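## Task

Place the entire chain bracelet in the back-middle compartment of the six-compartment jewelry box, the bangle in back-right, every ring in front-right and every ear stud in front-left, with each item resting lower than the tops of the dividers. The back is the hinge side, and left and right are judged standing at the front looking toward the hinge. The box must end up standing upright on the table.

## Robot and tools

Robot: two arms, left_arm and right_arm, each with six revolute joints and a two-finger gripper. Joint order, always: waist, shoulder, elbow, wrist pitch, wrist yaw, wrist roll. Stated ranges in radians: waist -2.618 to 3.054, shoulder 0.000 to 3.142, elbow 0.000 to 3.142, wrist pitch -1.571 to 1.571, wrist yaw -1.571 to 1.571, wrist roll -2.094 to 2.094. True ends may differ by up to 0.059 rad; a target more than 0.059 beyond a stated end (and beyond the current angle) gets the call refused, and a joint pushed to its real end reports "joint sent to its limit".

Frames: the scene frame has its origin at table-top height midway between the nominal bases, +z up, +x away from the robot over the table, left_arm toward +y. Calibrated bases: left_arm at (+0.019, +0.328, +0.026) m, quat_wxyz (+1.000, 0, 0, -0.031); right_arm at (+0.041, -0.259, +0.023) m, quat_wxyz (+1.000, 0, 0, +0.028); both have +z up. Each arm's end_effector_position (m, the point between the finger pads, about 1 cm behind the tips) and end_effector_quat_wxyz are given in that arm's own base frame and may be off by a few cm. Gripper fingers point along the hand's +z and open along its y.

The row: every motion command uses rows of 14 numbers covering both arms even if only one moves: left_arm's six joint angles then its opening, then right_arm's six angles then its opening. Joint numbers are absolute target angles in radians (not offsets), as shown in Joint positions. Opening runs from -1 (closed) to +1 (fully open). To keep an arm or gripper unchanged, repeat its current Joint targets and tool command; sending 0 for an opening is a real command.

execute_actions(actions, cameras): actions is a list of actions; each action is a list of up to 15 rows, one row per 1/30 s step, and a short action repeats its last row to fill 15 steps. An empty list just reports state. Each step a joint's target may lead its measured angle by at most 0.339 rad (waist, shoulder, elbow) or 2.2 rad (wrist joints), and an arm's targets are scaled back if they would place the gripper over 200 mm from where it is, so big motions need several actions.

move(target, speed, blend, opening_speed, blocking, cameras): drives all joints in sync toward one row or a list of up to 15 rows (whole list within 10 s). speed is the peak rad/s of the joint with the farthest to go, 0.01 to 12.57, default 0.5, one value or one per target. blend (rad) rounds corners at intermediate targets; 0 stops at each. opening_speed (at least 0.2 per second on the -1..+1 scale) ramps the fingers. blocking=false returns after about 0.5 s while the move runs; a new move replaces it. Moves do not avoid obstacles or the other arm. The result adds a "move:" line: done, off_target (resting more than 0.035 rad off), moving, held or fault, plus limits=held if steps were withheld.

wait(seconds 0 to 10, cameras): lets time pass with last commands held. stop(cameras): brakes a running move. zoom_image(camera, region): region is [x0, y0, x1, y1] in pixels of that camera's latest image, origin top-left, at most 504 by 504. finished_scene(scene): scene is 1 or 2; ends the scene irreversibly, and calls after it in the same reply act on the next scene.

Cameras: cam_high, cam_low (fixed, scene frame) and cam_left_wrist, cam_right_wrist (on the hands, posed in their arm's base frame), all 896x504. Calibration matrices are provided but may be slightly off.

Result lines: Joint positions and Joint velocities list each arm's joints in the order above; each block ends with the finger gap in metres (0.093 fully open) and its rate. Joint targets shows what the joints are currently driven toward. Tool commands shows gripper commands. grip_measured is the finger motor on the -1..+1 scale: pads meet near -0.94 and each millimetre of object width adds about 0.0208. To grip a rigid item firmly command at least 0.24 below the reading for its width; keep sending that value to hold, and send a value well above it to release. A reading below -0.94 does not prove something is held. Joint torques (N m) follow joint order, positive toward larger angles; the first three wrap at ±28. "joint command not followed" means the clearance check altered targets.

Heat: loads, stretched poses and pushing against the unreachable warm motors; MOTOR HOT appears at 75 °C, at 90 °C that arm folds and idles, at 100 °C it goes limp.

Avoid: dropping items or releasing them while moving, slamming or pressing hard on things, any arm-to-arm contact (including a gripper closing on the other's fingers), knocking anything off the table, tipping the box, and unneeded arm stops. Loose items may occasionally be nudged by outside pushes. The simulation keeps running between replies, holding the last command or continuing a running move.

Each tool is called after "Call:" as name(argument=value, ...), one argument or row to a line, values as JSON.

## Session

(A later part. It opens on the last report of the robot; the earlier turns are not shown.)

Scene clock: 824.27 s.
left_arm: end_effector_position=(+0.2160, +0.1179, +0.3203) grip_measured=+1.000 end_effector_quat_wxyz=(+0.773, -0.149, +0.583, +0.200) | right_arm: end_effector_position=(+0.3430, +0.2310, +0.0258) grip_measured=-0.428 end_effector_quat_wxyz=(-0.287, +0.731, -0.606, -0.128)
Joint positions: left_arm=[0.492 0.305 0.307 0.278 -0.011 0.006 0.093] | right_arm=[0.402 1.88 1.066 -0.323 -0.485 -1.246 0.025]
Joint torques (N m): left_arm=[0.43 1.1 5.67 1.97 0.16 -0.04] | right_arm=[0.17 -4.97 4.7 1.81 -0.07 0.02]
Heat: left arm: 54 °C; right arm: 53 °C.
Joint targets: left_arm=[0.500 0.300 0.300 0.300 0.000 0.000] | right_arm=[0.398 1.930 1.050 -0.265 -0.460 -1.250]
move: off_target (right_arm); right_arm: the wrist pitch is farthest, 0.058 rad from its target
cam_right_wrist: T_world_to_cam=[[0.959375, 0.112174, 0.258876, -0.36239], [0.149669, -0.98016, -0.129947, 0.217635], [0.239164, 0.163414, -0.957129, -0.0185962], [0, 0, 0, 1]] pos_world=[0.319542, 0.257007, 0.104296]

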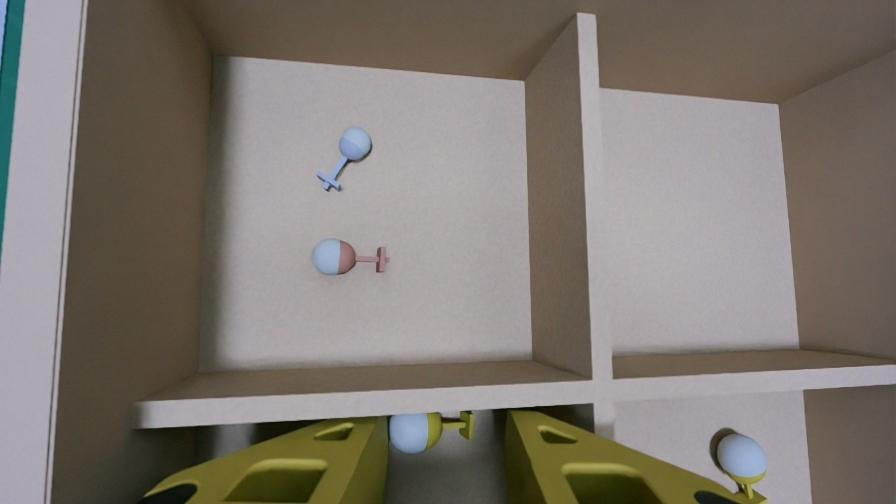

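Call:
move(
  target=[0.5,0.3,0.3,0.3,0,0,1,0.398,1.91,1.06,-0.29,-0.46,-1.25,-1],
  opening_speed=0.25,
  cameras=["cam_right_wrist"],
)

Scene clock: 847.77 s.
left_arm: end_effector_position=(+0.2160, +0.1179, +0.3203) grip_measured=+1.000 end_effector_quat_wxyz=(+0.773, -0.149, +0.583, +0.200) | right_arm: end_effector_position=(+0.3464, +0.2280, +0.0199) grip_measured=-0.973 end_effector_quat_wxyz=(-0.281, +0.731, -0.611, -0.116)
Joint positions: left_arm=[0.492 0.305 0.307 0.278 -0.011 0.006 0.093] | right_arm=[0.402 1.893 1.066 -0.311 -0.458 -1.246 0]
Joint torques (N m): left_arm=[0.43 1.09 5.67 1.97 0.17 -0.04] | right_arm=[0.17 -8.17 5.63 1.39 -0.35 0.02]
Heat: left arm: 54 °C; right arm: 52 °C.
Joint targets: left_arm=[0.500 0.300 0.300 0.300 0.000 0.000] | right_arm=[0.398 1.910 1.060 -0.290 -0.460 -1.250]
move: done
cam_right_wrist: T_world_to_cam=[[0.958483, 0.10737, 0.264163, -0.362493], [0.139496, -0.984535, -0.105977, 0.217523], [0.248699, 0.138427, -0.958638, -0.0221488], [0, 0, 0, 1]] pos_world=[0.322608, 0.256146, 0.0975769]

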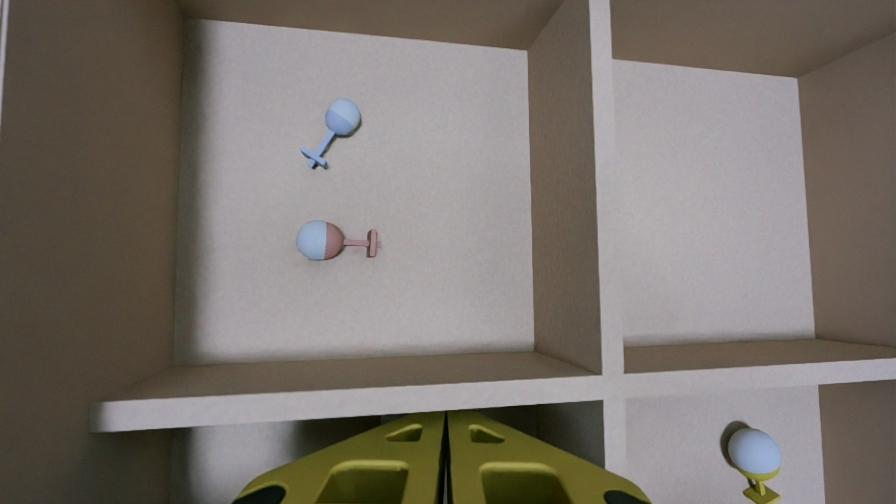

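Call:
move(
  target=[0.5,0.3,0.3,0.3,0,0,1,0.398,1.85,1.25,-0.6,-0.46,-1.25,-1],
  speed=0.25,
  cameras=["cam_right_wrist"],
)

Scene clock: 861.13 s.
left_arm: end_effector_position=(+0.2160, +0.1179, +0.3203) grip_measured=+1.000 end_effector_quat_wxyz=(+0.773, -0.149, +0.583, +0.200) | right_arm: end_effector_position=(+0.3449, +0.2272, +0.0527) grip_measured=-0.973 end_effector_quat_wxyz=(-0.241, +0.730, -0.624, -0.136)
Joint positions: left_arm=[0.492 0.305 0.307 0.278 -0.011 0.006 0.093] | right_arm=[0.402 1.878 1.23 -0.584 -0.457 -1.246 0]
Joint torques (N m): left_arm=[0.44 1.09 5.67 1.97 0.17 -0.04] | right_arm=[0.16 -12.75 8.43 0.86 -0.34 0.02]
Heat: left arm: 54 °C; right arm: 53 °C.
Joint targets: left_arm=[0.500 0.300 0.300 0.300 0.000 0.000] | right_arm=[0.398 1.850 1.250 -0.600 -0.460 -1.250]
move: done
cam_right_wrist: T_world_to_cam=[[0.977495, 0.115317, 0.176652, -0.373328], [0.131164, -0.988064, -0.0807858, 0.222822], [0.165227, 0.102138, -0.980953, 0.0479707], [0, 0, 0, 1]] pos_world=[0.327774, 0.258314, 0.131007]

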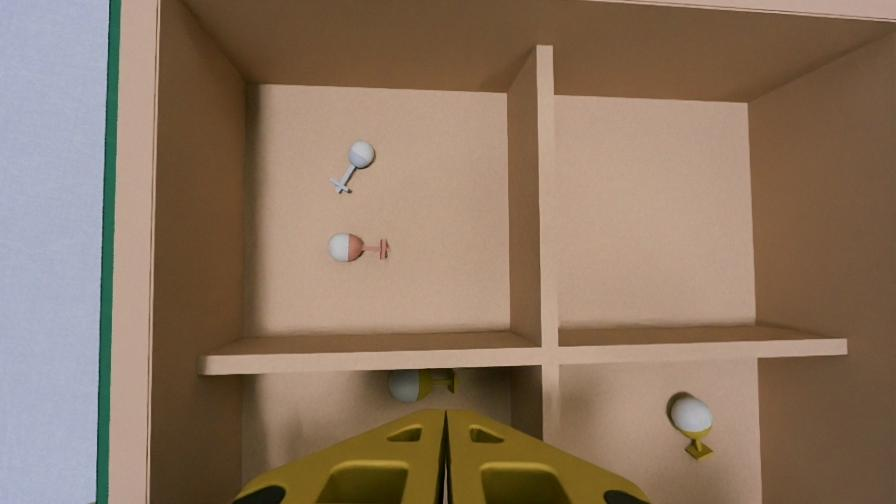

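Call:
move(
  target=[
    [0.5,0.3,0.3,0.3,0,0,1,0.424,1.88,1.25,-0.6,-0.46,-1.25,-1],
    [0.5,0.3,0.3,0.3,0,0,1,0.424,1.94,1.193,-0.5,-0.46,-1.25,-1],
    [0.5,0.3,0.3,0.3,0,0,1,0.424,1.965,1.165,-0.45,-0.46,-1.25,-1],
  ],
  speed=0.15,
  cameras=["cam_right_wrist"],
)

Call:
move(
  target=[0.5,0.3,0.3,0.3,0,0,1,0.35,1.967,1.16,-0.445,-0.46,-1.25,-1],
  speed=0.06,
  cameras=["cam_right_wrist"],
)

Call:
move(
  target=[0.5,0.3,0.3,0.3,0,0,1,0.36,1.86,1.3,-0.7,-0.46,-1.25,-1],
  speed=0.25,
  cameras=["cam_right_wrist"],
)

Scene clock: 882.17 s.
left_arm: end_effector_position=(+0.2160, +0.1179, +0.3203) grip_measured=+1.000 end_effector_quat_wxyz=(+0.773, -0.149, +0.583, +0.200) | right_arm: end_effector_position=(+0.3398, +0.2329, +0.0207) grip_measured=-0.973 end_effector_quat_wxyz=(-0.233, +0.735, -0.620, -0.144)
Joint positions: left_arm=[0.492 0.305 0.307 0.278 -0.011 0.006 0.093] | right_arm=[0.418 1.941 1.179 -0.489 -0.461 -1.246 0]
Joint torques (N m): left_arm=[0.44 1.09 5.67 1.97 0.17 -0.04] | right_arm=[0.98 -7.98 4.85 1.38 -0.32 0.02]
Motor temperatures (°C): left_arm=[26 30 37 54 26 27 27] | right_arm=[29 59 42 32 27 25 27]
Heat: left arm: 54 °C; right arm: 59 °C.
Joint targets: left_arm=[0.500 0.300 0.300 0.300 0.000 0.000] | right_arm=[0.424 1.965 1.165 -0.450 -0.460 -1.250]
move: off_target (right_arm); right_arm: the wrist pitch is farthest, 0.039 rad from its target
cam_right_wrist: T_world_to_cam=[[0.978313, 0.133182, 0.158637, -0.36742], [0.147116, -0.985915, -0.0795478, 0.220583], [0.145808, 0.101161, -0.984127, 0.0237262], [0, 0, 0, 1]] pos_world=[0.323541, 0.264009, 0.0991828]

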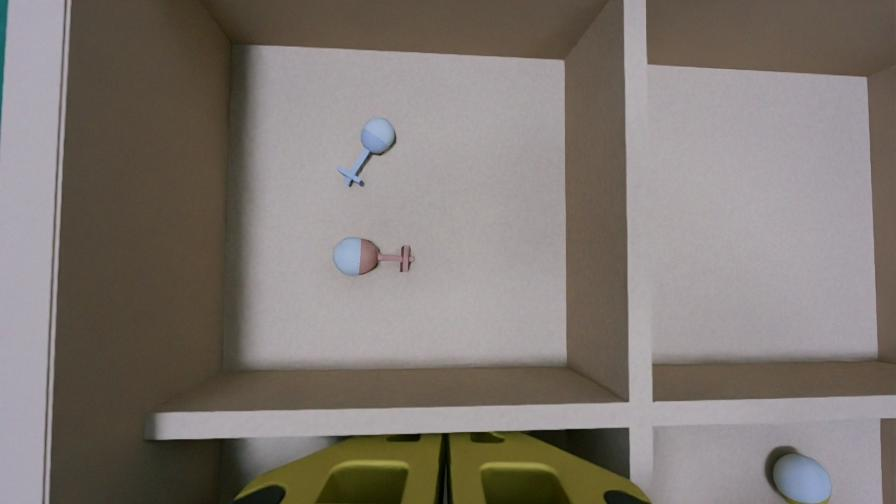

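Scene clock: 883.67 s.
left_arm: end_effector_position=(+0.2160, +0.1179, +0.3203) grip_measured=+1.000 end_effector_quat_wxyz=(+0.773, -0.149, +0.583, +0.200) | right_arm: end_effector_position=(+0.3493, +0.2132, +0.0141) grip_measured=-0.973 end_effector_quat_wxyz=(-0.234, +0.718, -0.641, -0.139)
Joint positions: left_arm=[0.492 0.305 0.307 0.278 -0.011 0.006 0.093] | right_arm=[0.364 1.949 1.163 -0.472 -0.461 -1.246 0]
Joint torques (N m): left_arm=[0.44 1.09 5.67 1.97 0.17 -0.04] | right_arm=[-0.7 -8.54 5.81 1.23 -0.32 0.02]
Motor temperatures (°C): left_arm=[26 30 37 54 26 27 27] | right_arm=[29 59 42 33 27 25 27]
Heat: left arm: 54 °C; right arm: 59 °C.
Joint targets: left_arm=[0.500 0.300 0.300 0.300 0.000 0.000] | right_arm=[0.350 1.967 1.160 -0.445 -0.460 -1.250]
move: done
cam_right_wrist: T_world_to_cam=[[0.985181, 0.0804988, 0.151457, -0.36417], [0.0930183, -0.992646, -0.0774678, 0.219515], [0.144107, 0.0904081, -0.985424, 0.0208143], [0, 0, 0, 1]] pos_world=[0.335355, 0.245334, 0.0926723]

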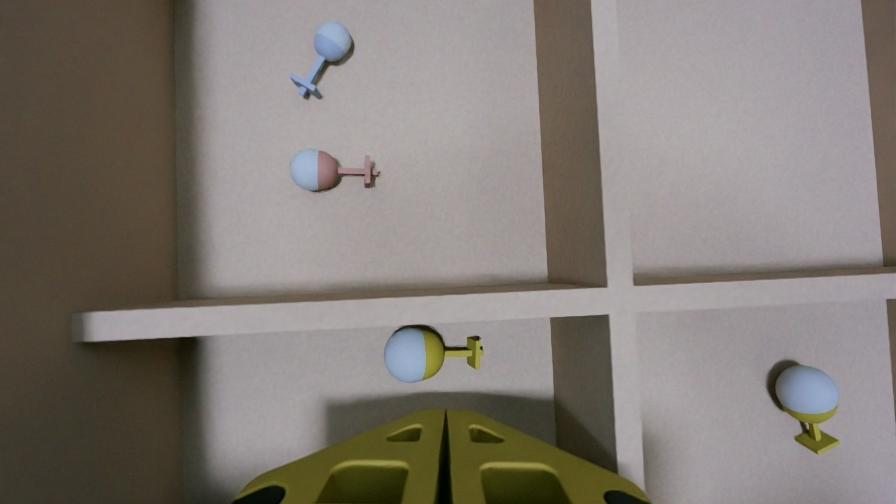

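Scene clock: 885.37 s.
left_arm: end_effector_position=(+0.2160, +0.1179, +0.3203) grip_measured=+1.000 end_effector_quat_wxyz=(+0.773, -0.149, +0.583, +0.200) | right_arm: end_effector_position=(+0.3482, +0.2102, +0.0575) grip_measured=-0.973 end_effector_quat_wxyz=(-0.219, +0.716, -0.647, -0.145)
Joint positions: left_arm=[0.492 0.305 0.307 0.278 -0.011 0.006 0.093] | right_arm=[0.359 1.888 1.281 -0.684 -0.458 -1.246 0]
Joint torques (N m): left_arm=[0.43 1.09 5.65 1.97 0.17 -0.04] | right_arm=[0.57 -12.79 8.39 0.72 -0.34 0.01]
Motor temperatures (°C): left_arm=[26 30 37 54 26 27 27] | right_arm=[29 59 42 32 27 25 27]
Heat: left arm: 54 °C; right arm: 59 °C.
Joint targets: left_arm=[0.500 0.300 0.300 0.300 0.000 0.000] | right_arm=[0.360 1.860 1.300 -0.700 -0.460 -1.250]
move: done
cam_right_wrist: T_world_to_cam=[[0.989775, 0.0768008, 0.120194, -0.368365], [0.0851623, -0.994176, -0.0660429, 0.222417], [0.114422, 0.0756036, -0.990551, 0.0776988], [0, 0, 0, 1]] pos_world=[0.336767, 0.243538, 0.135929]

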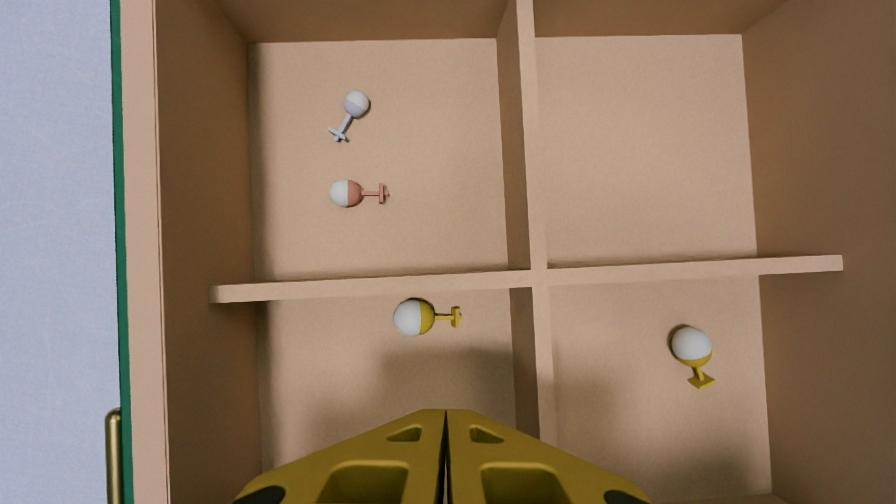

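Call:
move(
  target=[
    [0.5,0.3,0.3,0.3,0,0,1,0.391,1.93,1.262,-0.525,-0.46,-1.25,-1],
  ],
  speed=0.3,
  cameras=["cam_right_wrist"],
)

Call:
move(
  target=[0.5,0.3,0.3,0.3,0,0,1,0.391,2.0,1.187,-0.382,-0.46,-1.25,-1],
  speed=0.15,
  cameras=["cam_right_wrist"],
)

Scene clock: 904.90 s.
left_arm: end_effector_position=(+0.2160, +0.1179, +0.3203) grip_measured=+1.000 end_effector_quat_wxyz=(+0.773, -0.149, +0.583, +0.200) | right_arm: end_effector_position=(+0.3649, +0.2285, +0.0535) grip_measured=-0.973 end_effector_quat_wxyz=(-0.259, +0.726, -0.624, -0.126)
Joint positions: left_arm=[0.492 0.305 0.307 0.278 -0.011 0.006 0.093] | right_arm=[0.386 1.915 1.27 -0.548 -0.458 -1.246 0]
Joint torques (N m): left_arm=[0.43 1.09 5.65 1.97 0.16 -0.04] | right_arm=[0.95 -9.09 5.86 1.31 -0.34 0.02]
Motor temperatures (°C): left_arm=[26 30 37 54 26 27 27] | right_arm=[29 59 43 32 27 25 27]
Heat: left arm: 54 °C; right arm: 59 °C.
Joint targets: left_arm=[0.500 0.300 0.300 0.300 0.000 0.000] | right_arm=[0.391 1.930 1.262 -0.525 -0.460 -1.250]
move: done
cam_right_wrist: T_world_to_cam=[[0.972073, 0.0968544, 0.213759, -0.389041], [0.118717, -0.988666, -0.0919029, 0.226734], [0.202435, 0.114713, -0.972554, 0.028352], [0, 0, 0, 1]] pos_world=[0.34552, 0.258592, 0.131572]

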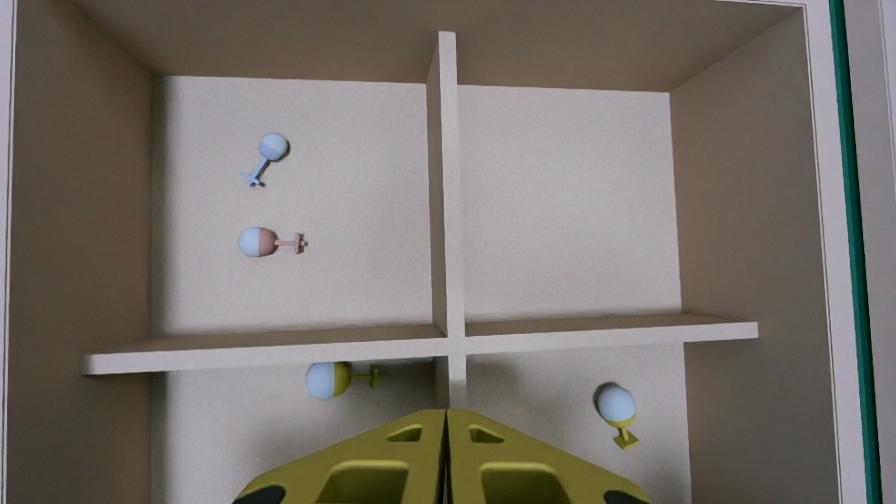

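Scene clock: 906.27 s.
left_arm: end_effector_position=(+0.2160, +0.1179, +0.3203) grip_measured=+1.000 end_effector_quat_wxyz=(+0.773, -0.149, +0.583, +0.200) | right_arm: end_effector_position=(+0.3582, +0.2324, +0.0323) grip_measured=-0.973 end_effector_quat_wxyz=(-0.266, +0.725, -0.619, -0.145)
Joint positions: left_arm=[0.492 0.305 0.307 0.278 -0.011 0.006 0.093] | right_arm=[0.386 1.944 1.206 -0.457 -0.499 -1.246 0]
Joint torques (N m): left_arm=[0.43 1.09 5.67 1.97 0.17 -0.04] | right_arm=[0.94 -5.22 4.56 1.83 0.05 0.02]
Motor temperatures (°C): left_arm=[26 30 37 54 26 27 27] | right_arm=[29 59 43 32 27 25 27]
Heat: left arm: 54 °C; right arm: 59 °C.
Joint targets: left_arm=[0.500 0.300 0.300 0.300 0.000 0.000] | right_arm=[0.391 2.000 1.187 -0.382 -0.460 -1.250]
move: off_target (right_arm); right_arm: the wrist pitch is farthest, 0.075 rad from its target
cam_right_wrist: T_world_to_cam=[[0.97406, 0.104584, 0.20067, -0.380361], [0.131977, -0.982907, -0.128358, 0.224625], [0.183816, 0.151512, -0.971214, 0.00683192], [0, 0, 0, 1]] pos_world=[0.339594, 0.25953, 0.111795]

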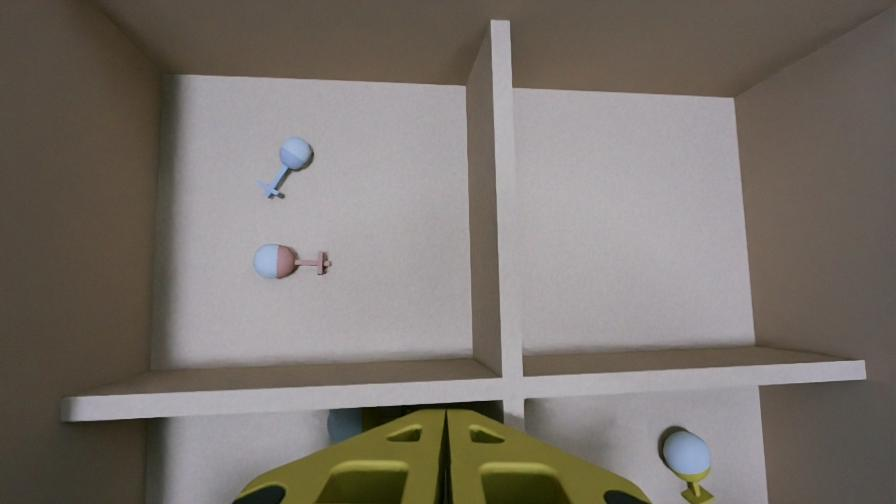

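Call:
move(
  target=[
    [0.5,0.3,0.3,0.3,0,0,1,0.40,1.89,1.28,-0.6,-0.46,-1.25,-0.62],
    [0.5,0.3,0.3,0.3,0,0,1,0.412,1.86,1.096,-0.382,-0.46,-1.25,-0.62],
  ],
  speed=0.25,
  cameras=["cam_right_wrist"],
)

Call:
move(
  target=[0.5,0.3,0.3,0.3,0,0,1,0.412,1.916,1.045,-0.275,-0.46,-1.25,-0.62],
  speed=0.15,
  cameras=["cam_right_wrist"],
)

Scene clock: 958.73 s.
left_arm: end_effector_position=(+0.2160, +0.1179, +0.3203) grip_measured=+1.000 end_effector_quat_wxyz=(+0.773, -0.149, +0.583, +0.200) | right_arm: end_effector_position=(+0.3402, +0.2268, +0.0237) grip_measured=-0.622 end_effector_quat_wxyz=(-0.258, +0.732, -0.617, -0.128)
Joint positions: left_arm=[0.492 0.305 0.307 0.278 -0.011 0.006 0.093] | right_arm=[0.405 1.892 1.105 -0.405 -0.457 -1.247 0.015]
Joint torques (N m): left_arm=[0.43 1.09 5.67 1.97 0.16 -0.04] | right_arm=[1.09 -12.92 5.35 1.3 -0.34 0.02]
Motor temperatures (°C): left_arm=[26 30 37 54 26 27 27] | right_arm=[29 53 40 35 27 25 27]
Heat: left arm: 54 °C; right arm: 53 °C.
Joint targets: left_arm=[0.500 0.300 0.300 0.300 0.000 0.000] | right_arm=[0.412 1.860 1.096 -0.382 -0.460 -1.250]
move: done
cam_right_wrist: T_world_to_cam=[[0.96983, 0.11601, 0.214407, -0.362034], [0.138208, -0.986161, -0.0915717, 0.218146], [0.200817, 0.118442, -0.972442, 0.00429241], [0, 0, 0, 1]] pos_world=[0.3201, 0.256619, 0.101773]

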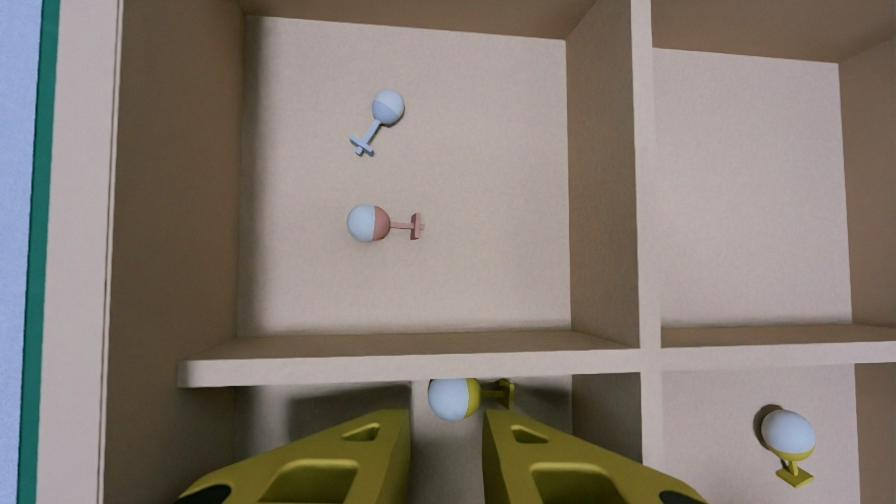

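Scene clock: 959.77 s.
left_arm: end_effector_position=(+0.2160, +0.1179, +0.3203) grip_measured=+1.000 end_effector_quat_wxyz=(+0.773, -0.149, +0.583, +0.200) | right_arm: end_effector_position=(+0.3425, +0.2278, +0.0166) grip_measured=-0.622 end_effector_quat_wxyz=(-0.276, +0.732, -0.611, -0.119)
Joint positions: left_arm=[0.492 0.305 0.307 0.278 -0.011 0.006 0.093] | right_arm=[0.405 1.894 1.058 -0.313 -0.457 -1.247 0.015]
Joint torques (N m): left_arm=[0.43 1.09 5.68 1.97 0.17 -0.04] | right_arm=[1.07 -7.72 4.96 1.55 -0.34 0.03]
Heat: left arm: 54 °C; right arm: 53 °C.
Joint targets: left_arm=[0.500 0.300 0.300 0.300 0.000 0.000] | right_arm=[0.412 1.916 1.045 -0.275 -0.460 -1.250]
move: off_target (right_arm); right_arm: the wrist pitch is farthest, 0.038 rad from its target
cam_right_wrist: T_world_to_cam=[[0.960707, 0.112085, 0.253927, -0.359578], [0.141986, -0.984536, -0.102612, 0.216684], [0.238499, 0.134634, -0.961765, -0.0199502], [0, 0, 0, 1]] pos_world=[0.319441, 0.256322, 0.0943535]

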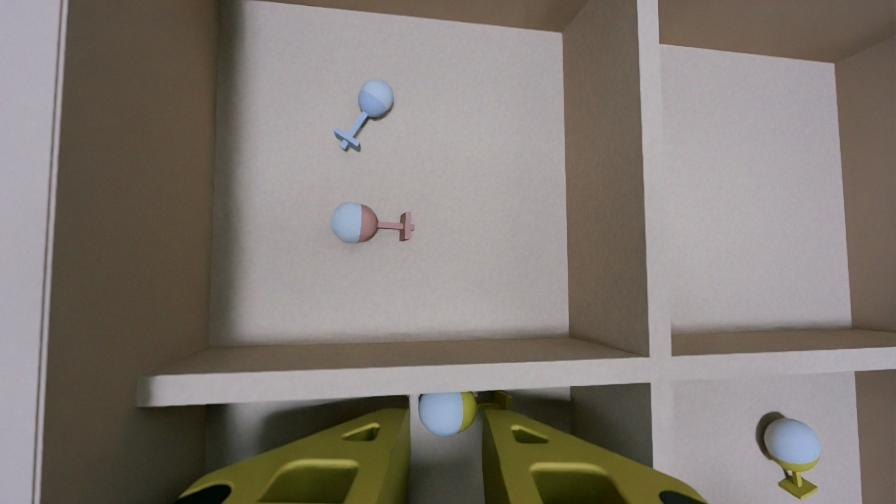

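Call:
move(
  target=[0.5,0.3,0.3,0.3,0,0,1,0.412,1.916,1.045,-0.275,-0.46,-1.25,-0.95],
  opening_speed=0.25,
  cameras=["cam_right_wrist"],
)

Call:
move(
  target=[0.5,0.3,0.3,0.3,0,0,1,0.405,1.86,1.2,-0.52,-0.46,-1.25,-0.95],
  speed=0.2,
  cameras=["cam_right_wrist"],
)

Scene clock: 976.87 s.
left_arm: end_effector_position=(+0.2160, +0.1179, +0.3203) grip_measured=+1.000 end_effector_quat_wxyz=(+0.773, -0.149, +0.583, +0.200) | right_arm: end_effector_position=(+0.3492, +0.2295, +0.0192) grip_measured=-0.945 end_effector_quat_wxyz=(-0.289, +0.732, -0.607, -0.109)
Joint positions: left_arm=[0.492 0.305 0.307 0.278 -0.011 0.006 0.093] | right_arm=[0.405 1.894 1.058 -0.281 -0.45 -1.247 0]
Joint torques (N m): left_arm=[0.44 1.09 5.67 1.97 0.16 -0.04] | right_arm=[1.07 -7.77 5.04 1.28 -0.4 0.03]
Heat: left arm: 54 °C; right arm: 53 °C.
Joint targets: left_arm=[0.500 0.300 0.300 0.300 0.000 0.000] | right_arm=[0.412 1.916 1.045 -0.275 -0.460 -1.250]
move: done
cam_right_wrist: T_world_to_cam=[[0.952439, 0.107447, 0.285158, -0.363387], [0.14244, -0.984229, -0.104899, 0.217502], [0.269389, 0.140528, -0.952723, -0.0316149], [0, 0, 0, 1]] pos_world=[0.32364, 0.25756, 0.0963183]

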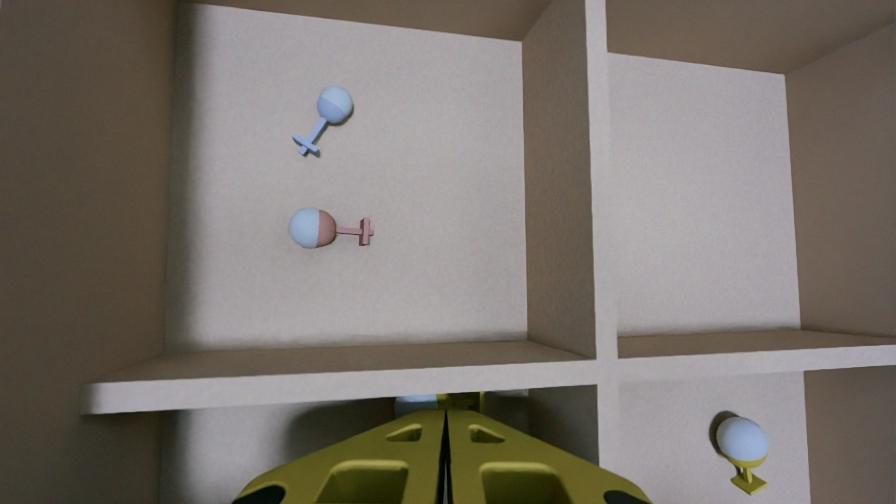

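Scene clock: 978.70 s.
left_arm: end_effector_position=(+0.2160, +0.1179, +0.3203) grip_measured=+1.000 end_effector_quat_wxyz=(+0.773, -0.149, +0.583, +0.200) | right_arm: end_effector_position=(+0.3444, +0.2275, +0.0381) grip_measured=-0.945 end_effector_quat_wxyz=(-0.247, +0.732, -0.621, -0.130)
Joint positions: left_arm=[0.492 0.305 0.307 0.278 -0.011 0.006 0.093] | right_arm=[0.405 1.891 1.179 -0.504 -0.45 -1.247 0]
Joint torques (N m): left_arm=[0.43 1.09 5.67 1.97 0.17 -0.04] | right_arm=[0.49 -12.94 8.36 0.89 -0.4 0.01]
Heat: left arm: 54 °C; right arm: 53 °C.
Joint targets: left_arm=[0.500 0.300 0.300 0.300 0.000 0.000] | right_arm=[0.405 1.860 1.200 -0.520 -0.460 -1.250]
move: done
cam_right_wrist: T_world_to_cam=[[0.974024, 0.116756, 0.194022, -0.370114], [0.134174, -0.987791, -0.079159, 0.220824], [0.182411, 0.103135, -0.977798, 0.0273461], [0, 0, 0, 1]] pos_world=[0.325884, 0.25852, 0.116029]

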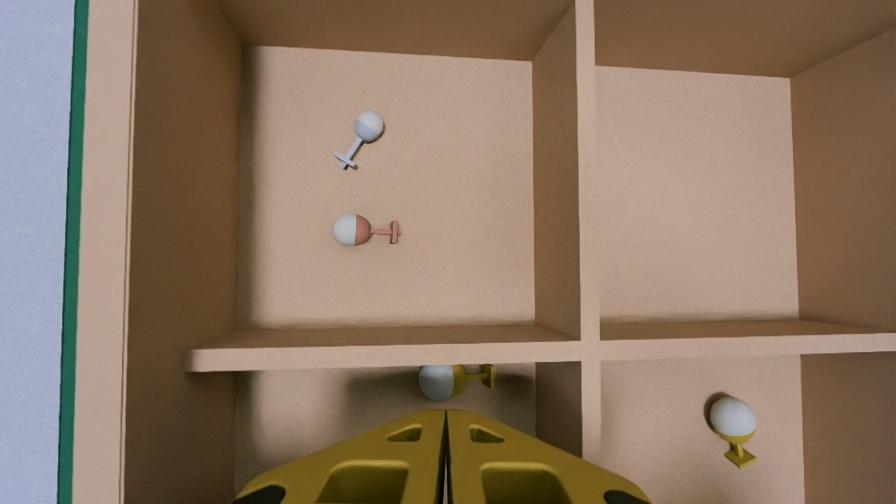

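Call:
move(
  target=[
    [0.5,0.3,0.3,0.3,0,0,1,0.412,1.86,1.12,-0.42,-0.46,-1.25,-0.58],
    [0.5,0.3,0.3,0.3,0,0,1,0.412,1.935,1.03,-0.24,-0.46,-1.25,-0.58],
  ],
  speed=0.15,
  cameras=["cam_right_wrist"],
)

Scene clock: 990.10 s.
left_arm: end_effector_position=(+0.2160, +0.1179, +0.3203) grip_measured=+1.000 end_effector_quat_wxyz=(+0.773, -0.149, +0.583, +0.200) | right_arm: end_effector_position=(+0.3419, +0.2268, +0.0143) grip_measured=-0.582 end_effector_quat_wxyz=(-0.273, +0.732, -0.613, -0.119)
Joint positions: left_arm=[0.492 0.305 0.307 0.278 -0.011 0.006 0.093] | right_arm=[0.405 1.898 1.055 -0.313 -0.453 -1.246 0.017]
Joint torques (N m): left_arm=[0.43 1.09 5.67 1.97 0.17 -0.04] | right_arm=[1.07 -6.24 3.77 1.9 -0.37 0.02]
Motor temperatures (°C): left_arm=[26 30 37 54 26 27 27] | right_arm=[29 58 41 34 27 25 27]
Heat: left arm: 54 °C; right arm: 58 °C.
Joint targets: left_arm=[0.500 0.300 0.300 0.300 0.000 0.000] | right_arm=[0.412 1.935 1.030 -0.240 -0.460 -1.250]
move: off_target (right_arm); right_arm: the wrist pitch is farthest, 0.073 rad from its target
cam_right_wrist: T_world_to_cam=[[0.961945, 0.111569, 0.249426, -0.358445], [0.139578, -0.985396, -0.0975303, 0.216473], [0.234902, 0.128633, -0.96347, -0.0192831], [0, 0, 0, 1]] pos_world=[0.319119, 0.255784, 0.0919395]

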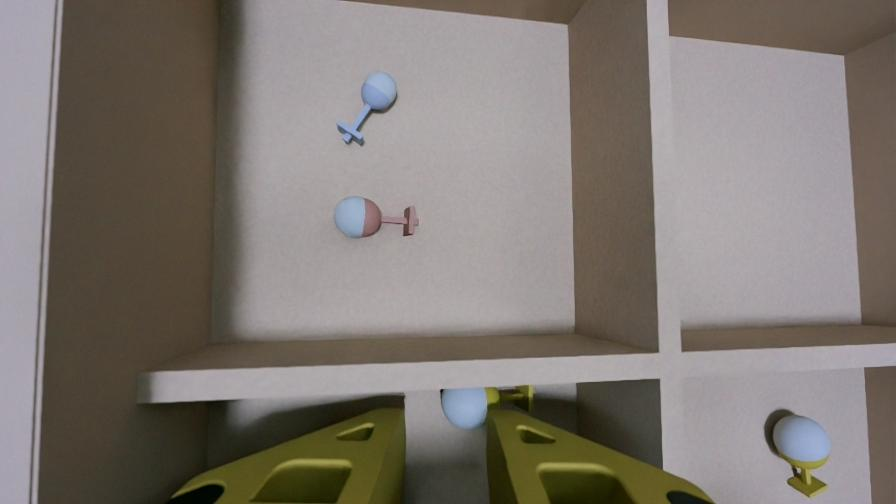

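Call:
move(
  target=[0.5,0.3,0.3,0.3,0,0,1,0.412,1.93,1.035,-0.25,-0.46,-1.25,-0.9],
  opening_speed=0.2,
  cameras=["cam_right_wrist"],
)

Scene clock: 997.50 s.
left_arm: end_effector_position=(+0.2160, +0.1179, +0.3203) grip_measured=+1.000 end_effector_quat_wxyz=(+0.773, -0.149, +0.583, +0.200) | right_arm: end_effector_position=(+0.3489, +0.2284, +0.0183) grip_measured=-0.897 end_effector_quat_wxyz=(-0.288, +0.731, -0.609, -0.110)
Joint positions: left_arm=[0.492 0.305 0.307 0.278 -0.011 0.006 0.093] | right_arm=[0.403 1.895 1.055 -0.281 -0.45 -1.246 0.002]
Joint torques (N m): left_arm=[0.43 1.09 5.67 1.97 0.16 -0.05] | right_arm=[1.26 -6.5 4.3 1.53 -0.4 0.02]
Motor temperatures (°C): left_arm=[26 30 37 54 26 27 27] | right_arm=[29 57 40 35 27 25 27]
Heat: left arm: 54 °C; right arm: 57 °C.
Joint targets: left_arm=[0.500 0.300 0.300 0.300 0.000 0.000] | right_arm=[0.412 1.930 1.035 -0.250 -0.460 -1.250]
move: done
cam_right_wrist: T_world_to_cam=[[0.95356, 0.104894, 0.282348, -0.362476], [0.139226, -0.984746, -0.104361, 0.217545], [0.267094, 0.138825, -0.953619, -0.0309721], [0, 0, 0, 1]] pos_world=[0.323627, 0.256548, 0.0955118]

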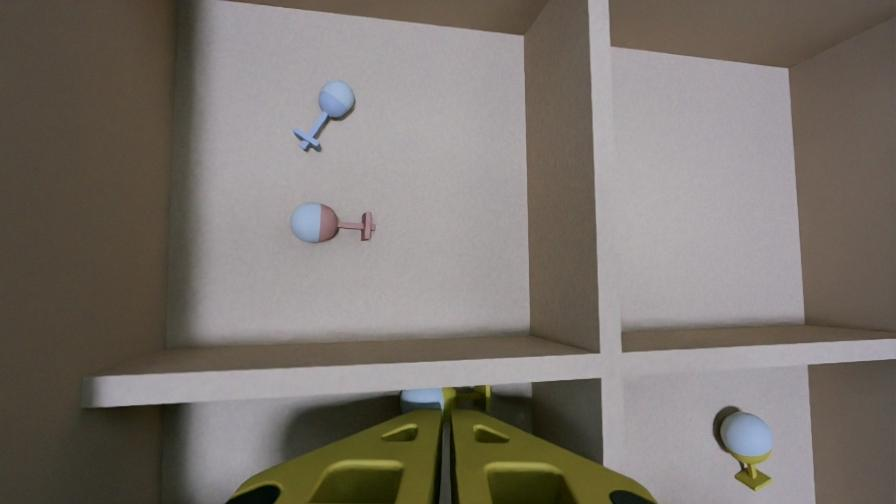

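Call:
move(
  target=[
    [0.5,0.3,0.3,0.3,0,0,1,0.40,1.86,1.2,-0.52,-0.5,-1.25,-0.62],
    [0.5,0.3,0.3,0.3,0,0,1,0.32,1.91,1.07,-0.305,-0.71,-1.34,-0.62],
  ],
  speed=0.25,
  cameras=["cam_right_wrist"],
)

Scene clock: 1022.23 s.
left_arm: end_effector_position=(+0.2160, +0.1179, +0.3203) grip_measured=+1.000 end_effector_quat_wxyz=(+0.773, -0.149, +0.583, +0.200) | right_arm: end_effector_position=(+0.3450, +0.2292, +0.0415) grip_measured=-0.622 end_effector_quat_wxyz=(-0.334, +0.725, -0.571, -0.193)
Joint positions: left_arm=[0.492 0.305 0.307 0.278 -0.011 0.006 0.093] | right_arm=[0.325 1.892 1.079 -0.328 -0.688 -1.326 0.015]
Joint torques (N m): left_arm=[0.44 1.09 5.67 1.97 0.17 -0.04] | right_arm=[0.01 -8.14 5.37 1.38 -0.63 -0.08]
Heat: left arm: 54 °C; right arm: 54 °C.
Joint targets: left_arm=[0.500 0.300 0.300 0.300 0.000 0.000] | right_arm=[0.320 1.910 1.070 -0.305 -0.710 -1.340]
move: done
cam_right_wrist: T_world_to_cam=[[0.955656, 0.13692, 0.260718, -0.372669], [0.212132, -0.934153, -0.286981, 0.192158], [0.204257, 0.329562, -0.921774, -0.0313662], [0, 0, 0, 1]] pos_world=[0.321788, 0.240868, 0.123395]

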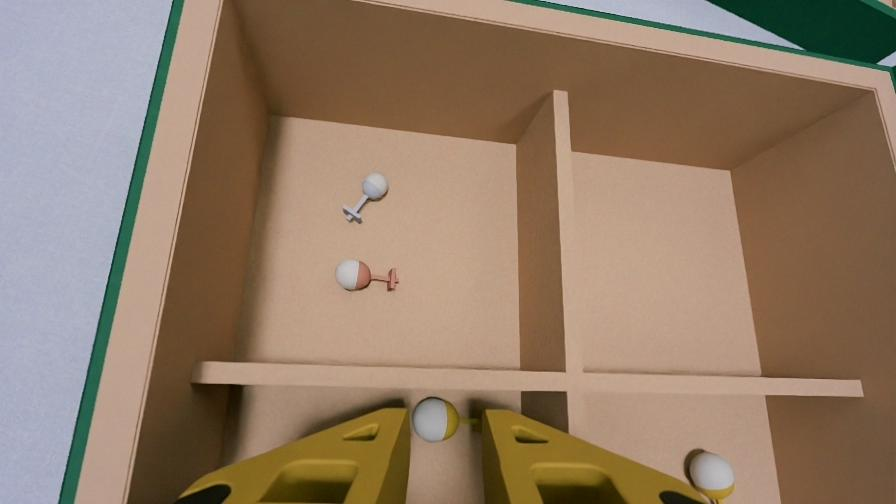

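Call:
move(
  target=[
    [0.5,0.3,0.3,0.3,0,0,1,0.32,1.963,1.071,-0.255,-0.71,-1.34,-0.62],
  ],
  speed=0.2,
  cameras=["cam_right_wrist"],
)

Call:
move(
  target=[0.5,0.3,0.3,0.3,0,0,1,0.32,2.005,1.046,-0.185,-0.71,-1.34,-0.62],
  speed=0.15,
  cameras=["cam_right_wrist"],
)

Scene clock: 1044.37 s.
left_arm: end_effector_position=(+0.2160, +0.1179, +0.3203) grip_measured=+1.000 end_effector_quat_wxyz=(+0.773, -0.149, +0.583, +0.200) | right_arm: end_effector_position=(+0.3464, +0.2319, +0.0287) grip_measured=-0.622 end_effector_quat_wxyz=(-0.333, +0.724, -0.569, -0.202)
Joint positions: left_arm=[0.492 0.305 0.307 0.278 -0.011 0.006 0.093] | right_arm=[0.325 1.938 1.079 -0.293 -0.704 -1.327 0.015]
Joint torques (N m): left_arm=[0.44 1.09 5.65 1.97 0.17 -0.04] | right_arm=[0.02 -7.69 5.3 1.48 -0.49 -0.07]
Heat: left arm: 54 °C; right arm: 54 °C.
Joint targets: left_arm=[0.500 0.300 0.300 0.300 0.000 0.000] | right_arm=[0.320 1.963 1.071 -0.255 -0.710 -1.340]
move: off_target (right_arm); right_arm: the wrist pitch is farthest, 0.038 rad from its target
cam_right_wrist: T_world_to_cam=[[0.958109, 0.141648, 0.248923, -0.372604], [0.215304, -0.929372, -0.299852, 0.188833], [0.188869, 0.340885, -0.920937, -0.0415535], [0, 0, 0, 1]] pos_world=[0.324187, 0.24244, 0.111104]

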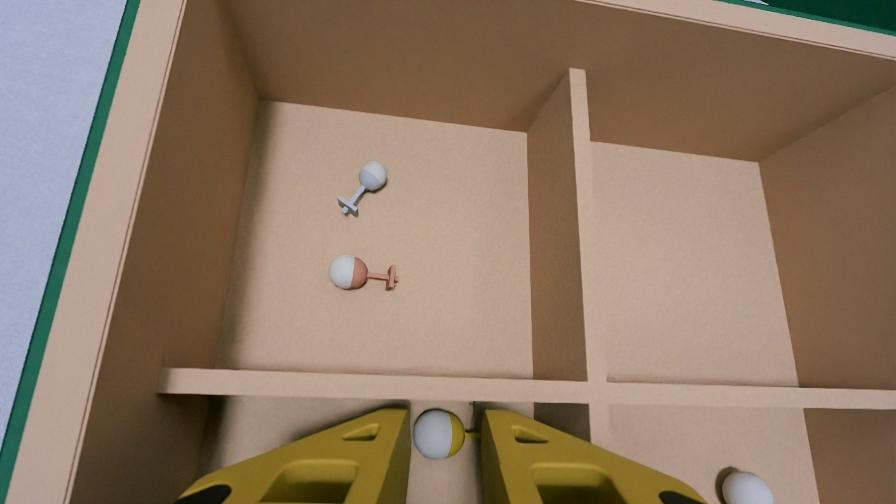

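Scene clock: 1045.20 s.
left_arm: end_effector_position=(+0.2160, +0.1179, +0.3203) grip_measured=+1.000 end_effector_quat_wxyz=(+0.773, -0.149, +0.583, +0.200) | right_arm: end_effector_position=(+0.3468, +0.2329, +0.0272) grip_measured=-0.622 end_effector_quat_wxyz=(-0.349, +0.720, -0.560, -0.213)
Joint positions: left_arm=[0.492 0.305 0.307 0.278 -0.011 0.006 0.093] | right_arm=[0.314 1.95 1.06 -0.247 -0.748 -1.334 0.015]
Joint torques (N m): left_arm=[0.44 1.1 5.65 1.97 0.17 -0.04] | right_arm=[1.01 -4.82 4.62 1.78 -0.03 0.01]
Heat: left arm: 54 °C; right arm: 54 °C.
Joint targets: left_arm=[0.500 0.300 0.300 0.300 0.000 0.000] | right_arm=[0.320 2.005 1.046 -0.185 -0.710 -1.340]
move: off_target (right_arm); right_arm: the wrist pitch is farthest, 0.062 rad from its target
cam_right_wrist: T_world_to_cam=[[0.954603, 0.141138, 0.262321, -0.371717], [0.227804, -0.913307, -0.337603, 0.182202], [0.191931, 0.382035, -0.903998, -0.0545233], [0, 0, 0, 1]] pos_world=[0.323801, 0.239699, 0.109732]

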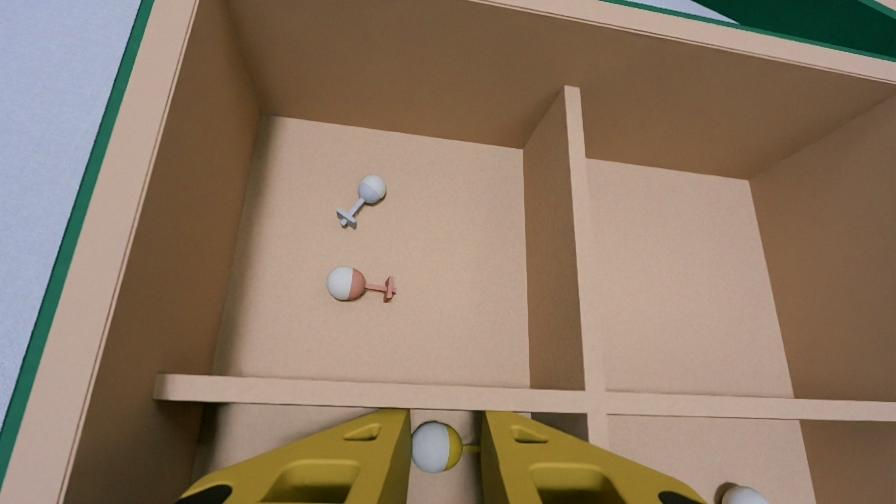

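Call:
move(
  target=[
    [0.5,0.3,0.3,0.3,0,0,1,0.31,1.90,1.09,-0.33,-0.71,-1.34,-0.62],
    [0.5,0.3,0.3,0.3,0,0,1,0.288,1.923,1.024,-0.25,-0.71,-1.34,-0.62],
  ],
  speed=0.2,
  cameras=["cam_right_wrist"],
)

Call:
move(
  target=[0.5,0.3,0.3,0.3,0,0,1,0.318,1.995,1.046,-0.205,-0.71,-1.34,-0.62],
  speed=0.12,
  cameras=["cam_right_wrist"],
)

Scene clock: 1062.37 s.
left_arm: end_effector_position=(+0.2160, +0.1179, +0.3203) grip_measured=+1.000 end_effector_quat_wxyz=(+0.773, -0.149, +0.583, +0.200) | right_arm: end_effector_position=(+0.3437, +0.2227, +0.0241) grip_measured=-0.622 end_effector_quat_wxyz=(-0.337, +0.717, -0.574, -0.206)
Joint positions: left_arm=[0.492 0.305 0.307 0.278 -0.011 0.006 0.093] | right_arm=[0.299 1.932 1.042 -0.269 -0.723 -1.335 0.015]
Joint torques (N m): left_arm=[0.44 1.09 5.65 1.97 0.16 -0.04] | right_arm=[-0.46 -10.73 4.22 1.31 -0.31 0.01]
Motor temperatures (°C): left_arm=[26 30 37 54 26 27 27] | right_arm=[29 52 39 35 27 25 27]
Heat: left arm: 54 °C; right arm: 52 °C.
Joint targets: left_arm=[0.500 0.300 0.300 0.300 0.000 0.000] | right_arm=[0.288 1.923 1.024 -0.250 -0.710 -1.340]
move: done
cam_right_wrist: T_world_to_cam=[[0.961416, 0.126086, 0.244501, -0.365068], [0.201506, -0.927834, -0.313878, 0.184323], [0.187281, 0.351036, -0.917442, -0.0440166], [0, 0, 0, 1]] pos_world=[0.322084, 0.232502, 0.106732]

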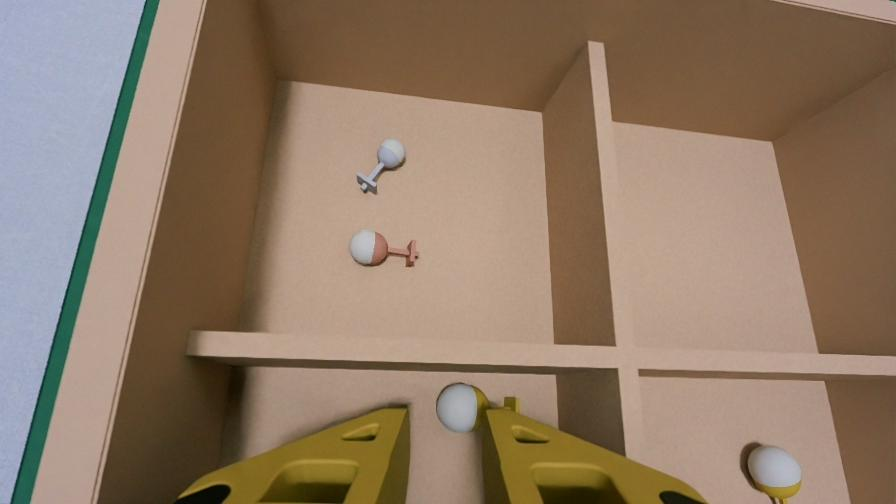

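Scene clock: 1063.27 s.
left_arm: end_effector_position=(+0.2160, +0.1179, +0.3203) grip_measured=+1.000 end_effector_quat_wxyz=(+0.773, -0.149, +0.583, +0.200) | right_arm: end_effector_position=(+0.3422, +0.2265, +0.0225) grip_measured=-0.622 end_effector_quat_wxyz=(-0.339, +0.718, -0.569, -0.214)
Joint positions: left_arm=[0.492 0.305 0.307 0.278 -0.011 0.006 0.093] | right_arm=[0.304 1.944 1.043 -0.261 -0.74 -1.336 0.015]
Joint torques (N m): left_arm=[0.43 1.09 5.65 1.97 0.17 -0.04] | right_arm=[1.65 -5.09 6.11 1.66 -0.16 0.02]
Heat: left arm: 54 °C; right arm: 52 °C.
Joint targets: left_arm=[0.500 0.300 0.300 0.300 0.000 0.000] | right_arm=[0.318 1.995 1.046 -0.205 -0.710 -1.340]
move: off_target (right_arm); right_arm: the wrist pitch is farthest, 0.056 rad from its target
cam_right_wrist: T_world_to_cam=[[0.96123, 0.134301, 0.240832, -0.36548], [0.210796, -0.920936, -0.327783, 0.183099], [0.177769, 0.365841, -0.913542, -0.0467121], [0, 0, 0, 1]] pos_world=[0.321018, 0.234796, 0.105363]

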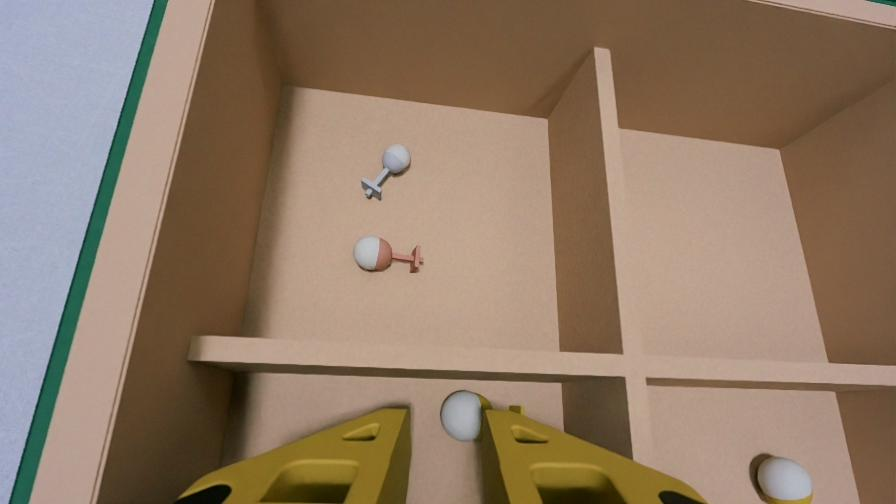

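Call:
move(
  target=[
    [0.5,0.3,0.3,0.3,0,0,1,0.292,1.91,1.08,-0.32,-0.71,-1.34,-0.62],
    [0.5,0.3,0.3,0.3,0,0,1,0.299,1.965,1.083,-0.265,-0.71,-1.34,-0.62],
  ],
  speed=0.2,
  cameras=["cam_right_wrist"],
)

Scene clock: 1072.60 s.
left_arm: end_effector_position=(+0.2160, +0.1179, +0.3203) grip_measured=+1.000 end_effector_quat_wxyz=(+0.773, -0.149, +0.583, +0.200) | right_arm: end_effector_position=(+0.3430, +0.2241, +0.0233) grip_measured=-0.622 end_effector_quat_wxyz=(-0.331, +0.717, -0.575, -0.214)
Joint positions: left_arm=[0.492 0.305 0.307 0.278 -0.011 0.006 0.093] | right_arm=[0.301 1.944 1.061 -0.297 -0.729 -1.339 0.015]
Joint torques (N m): left_arm=[0.44 1.07 5.65 1.97 0.16 -0.04] | right_arm=[0.27 -7.99 7.98 1.37 -0.27 0.04]
Heat: left arm: 54 °C; right arm: 51 °C.
Joint targets: left_arm=[0.500 0.300 0.300 0.300 0.000 0.000] | right_arm=[0.299 1.965 1.083 -0.265 -0.710 -1.340]
move: done
cam_right_wrist: T_world_to_cam=[[0.965167, 0.132406, 0.225659, -0.36665], [0.201167, -0.927025, -0.316475, 0.185415], [0.167289, 0.350846, -0.92137, -0.0381094], [0, 0, 0, 1]] pos_world=[0.322955, 0.233802, 0.106304]

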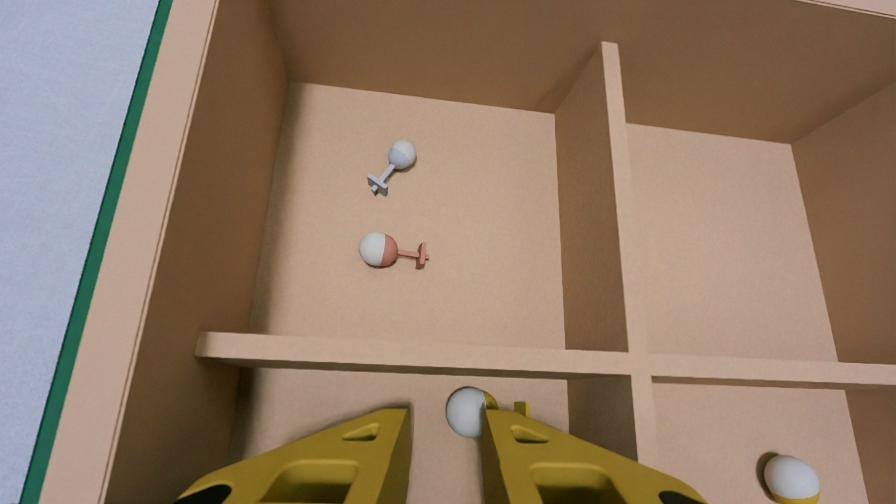

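Call:
move(
  target=[
    [0.5,0.3,0.3,0.3,0,0,1,0.296,1.91,1.12,-0.36,-0.71,-1.34,-0.5],
    [0.5,0.3,0.3,0.3,0,0,1,0.303,1.95,1.074,-0.265,-0.71,-1.34,-0.5],
  ],
  speed=0.2,
  cameras=["cam_right_wrist"],
)

Scene clock: 1092.03 s.
left_arm: end_effector_position=(+0.2160, +0.1179, +0.3203) grip_measured=+1.000 end_effector_quat_wxyz=(+0.773, -0.149, +0.583, +0.200) | right_arm: end_effector_position=(+0.3420, +0.2230, +0.0234) grip_measured=-0.504 end_effector_quat_wxyz=(-0.320, +0.718, -0.580, -0.214)
Joint positions: left_arm=[0.492 0.305 0.307 0.278 -0.011 0.006 0.093] | right_arm=[0.304 1.944 1.076 -0.332 -0.716 -1.339 0.021]
Joint torques (N m): left_arm=[0.43 1.09 5.67 1.97 0.16 -0.04] | right_arm=[0.43 -9.46 5.76 1.7 -0.39 0.04]
Heat: left arm: 54 °C; right arm: 52 °C.
Joint targets: left_arm=[0.500 0.300 0.300 0.300 0.000 0.000] | right_arm=[0.303 1.950 1.074 -0.265 -0.710 -1.340]
move: off_target (right_arm); right_arm: the wrist pitch is farthest, 0.067 rad from its target
cam_right_wrist: T_world_to_cam=[[0.968918, 0.133706, 0.208134, -0.366807], [0.193835, -0.933093, -0.302928, 0.188118], [0.153705, 0.333856, -0.930008, -0.0288083], [0, 0, 0, 1]] pos_world=[0.323371, 0.234194, 0.10654]

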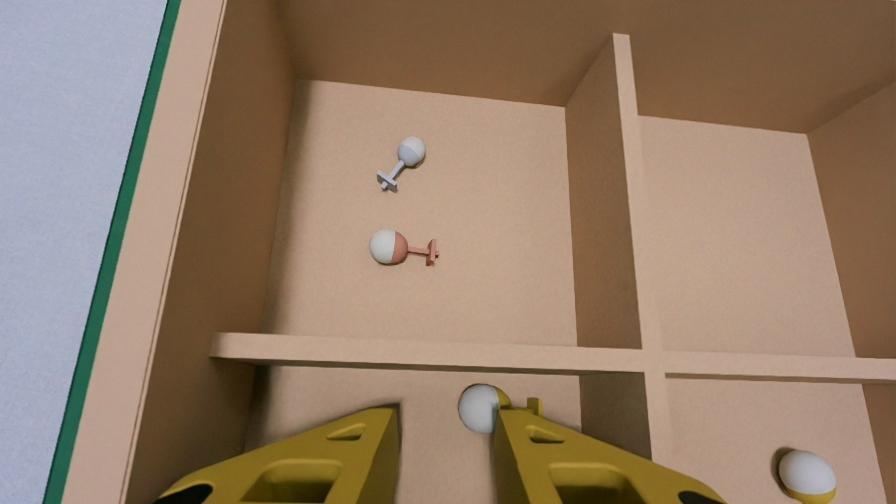

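Call:
move(
  target=[
    [0.5,0.3,0.3,0.3,0,0,1,0.296,1.90,1.13,-0.37,-0.71,-1.34,-0.5],
    [0.5,0.3,0.3,0.3,0,0,1,0.301,1.925,1.115,-0.31,-0.71,-1.34,-0.5],
  ],
  speed=0.2,
  cameras=["cam_right_wrist"],
)

Scene clock: 1102.27 s.
left_arm: end_effector_position=(+0.2160, +0.1179, +0.3203) grip_measured=+1.000 end_effector_quat_wxyz=(+0.773, -0.149, +0.583, +0.200) | right_arm: end_effector_position=(+0.3429, +0.2224, +0.0262) grip_measured=-0.504 end_effector_quat_wxyz=(-0.313, +0.717, -0.584, -0.215)
Joint positions: left_arm=[0.492 0.305 0.307 0.278 -0.011 0.006 0.093] | right_arm=[0.304 1.944 1.097 -0.368 -0.709 -1.339 0.021]
Joint torques (N m): left_arm=[0.43 1.07 5.65 1.97 0.16 -0.04] | right_arm=[0.25 -11.88 7.62 1.59 -0.45 0.05]
Heat: left arm: 54 °C; right arm: 52 °C.
Joint targets: left_arm=[0.500 0.300 0.300 0.300 0.000 0.000] | right_arm=[0.301 1.925 1.115 -0.310 -0.710 -1.340]
move: off_target (right_arm); right_arm: the wrist pitch is farthest, 0.058 rad from its target
cam_right_wrist: T_world_to_cam=[[0.971641, 0.133598, 0.195101, -0.368777], [0.188222, -0.936409, -0.296161, 0.190821], [0.143128, 0.324484, -0.935, -0.0202788], [0, 0, 0, 1]] pos_world=[0.325305, 0.234535, 0.109502]

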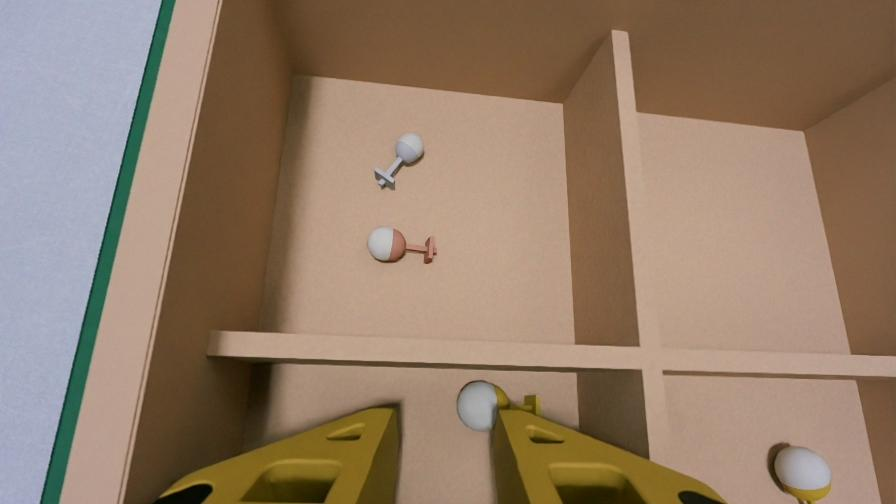

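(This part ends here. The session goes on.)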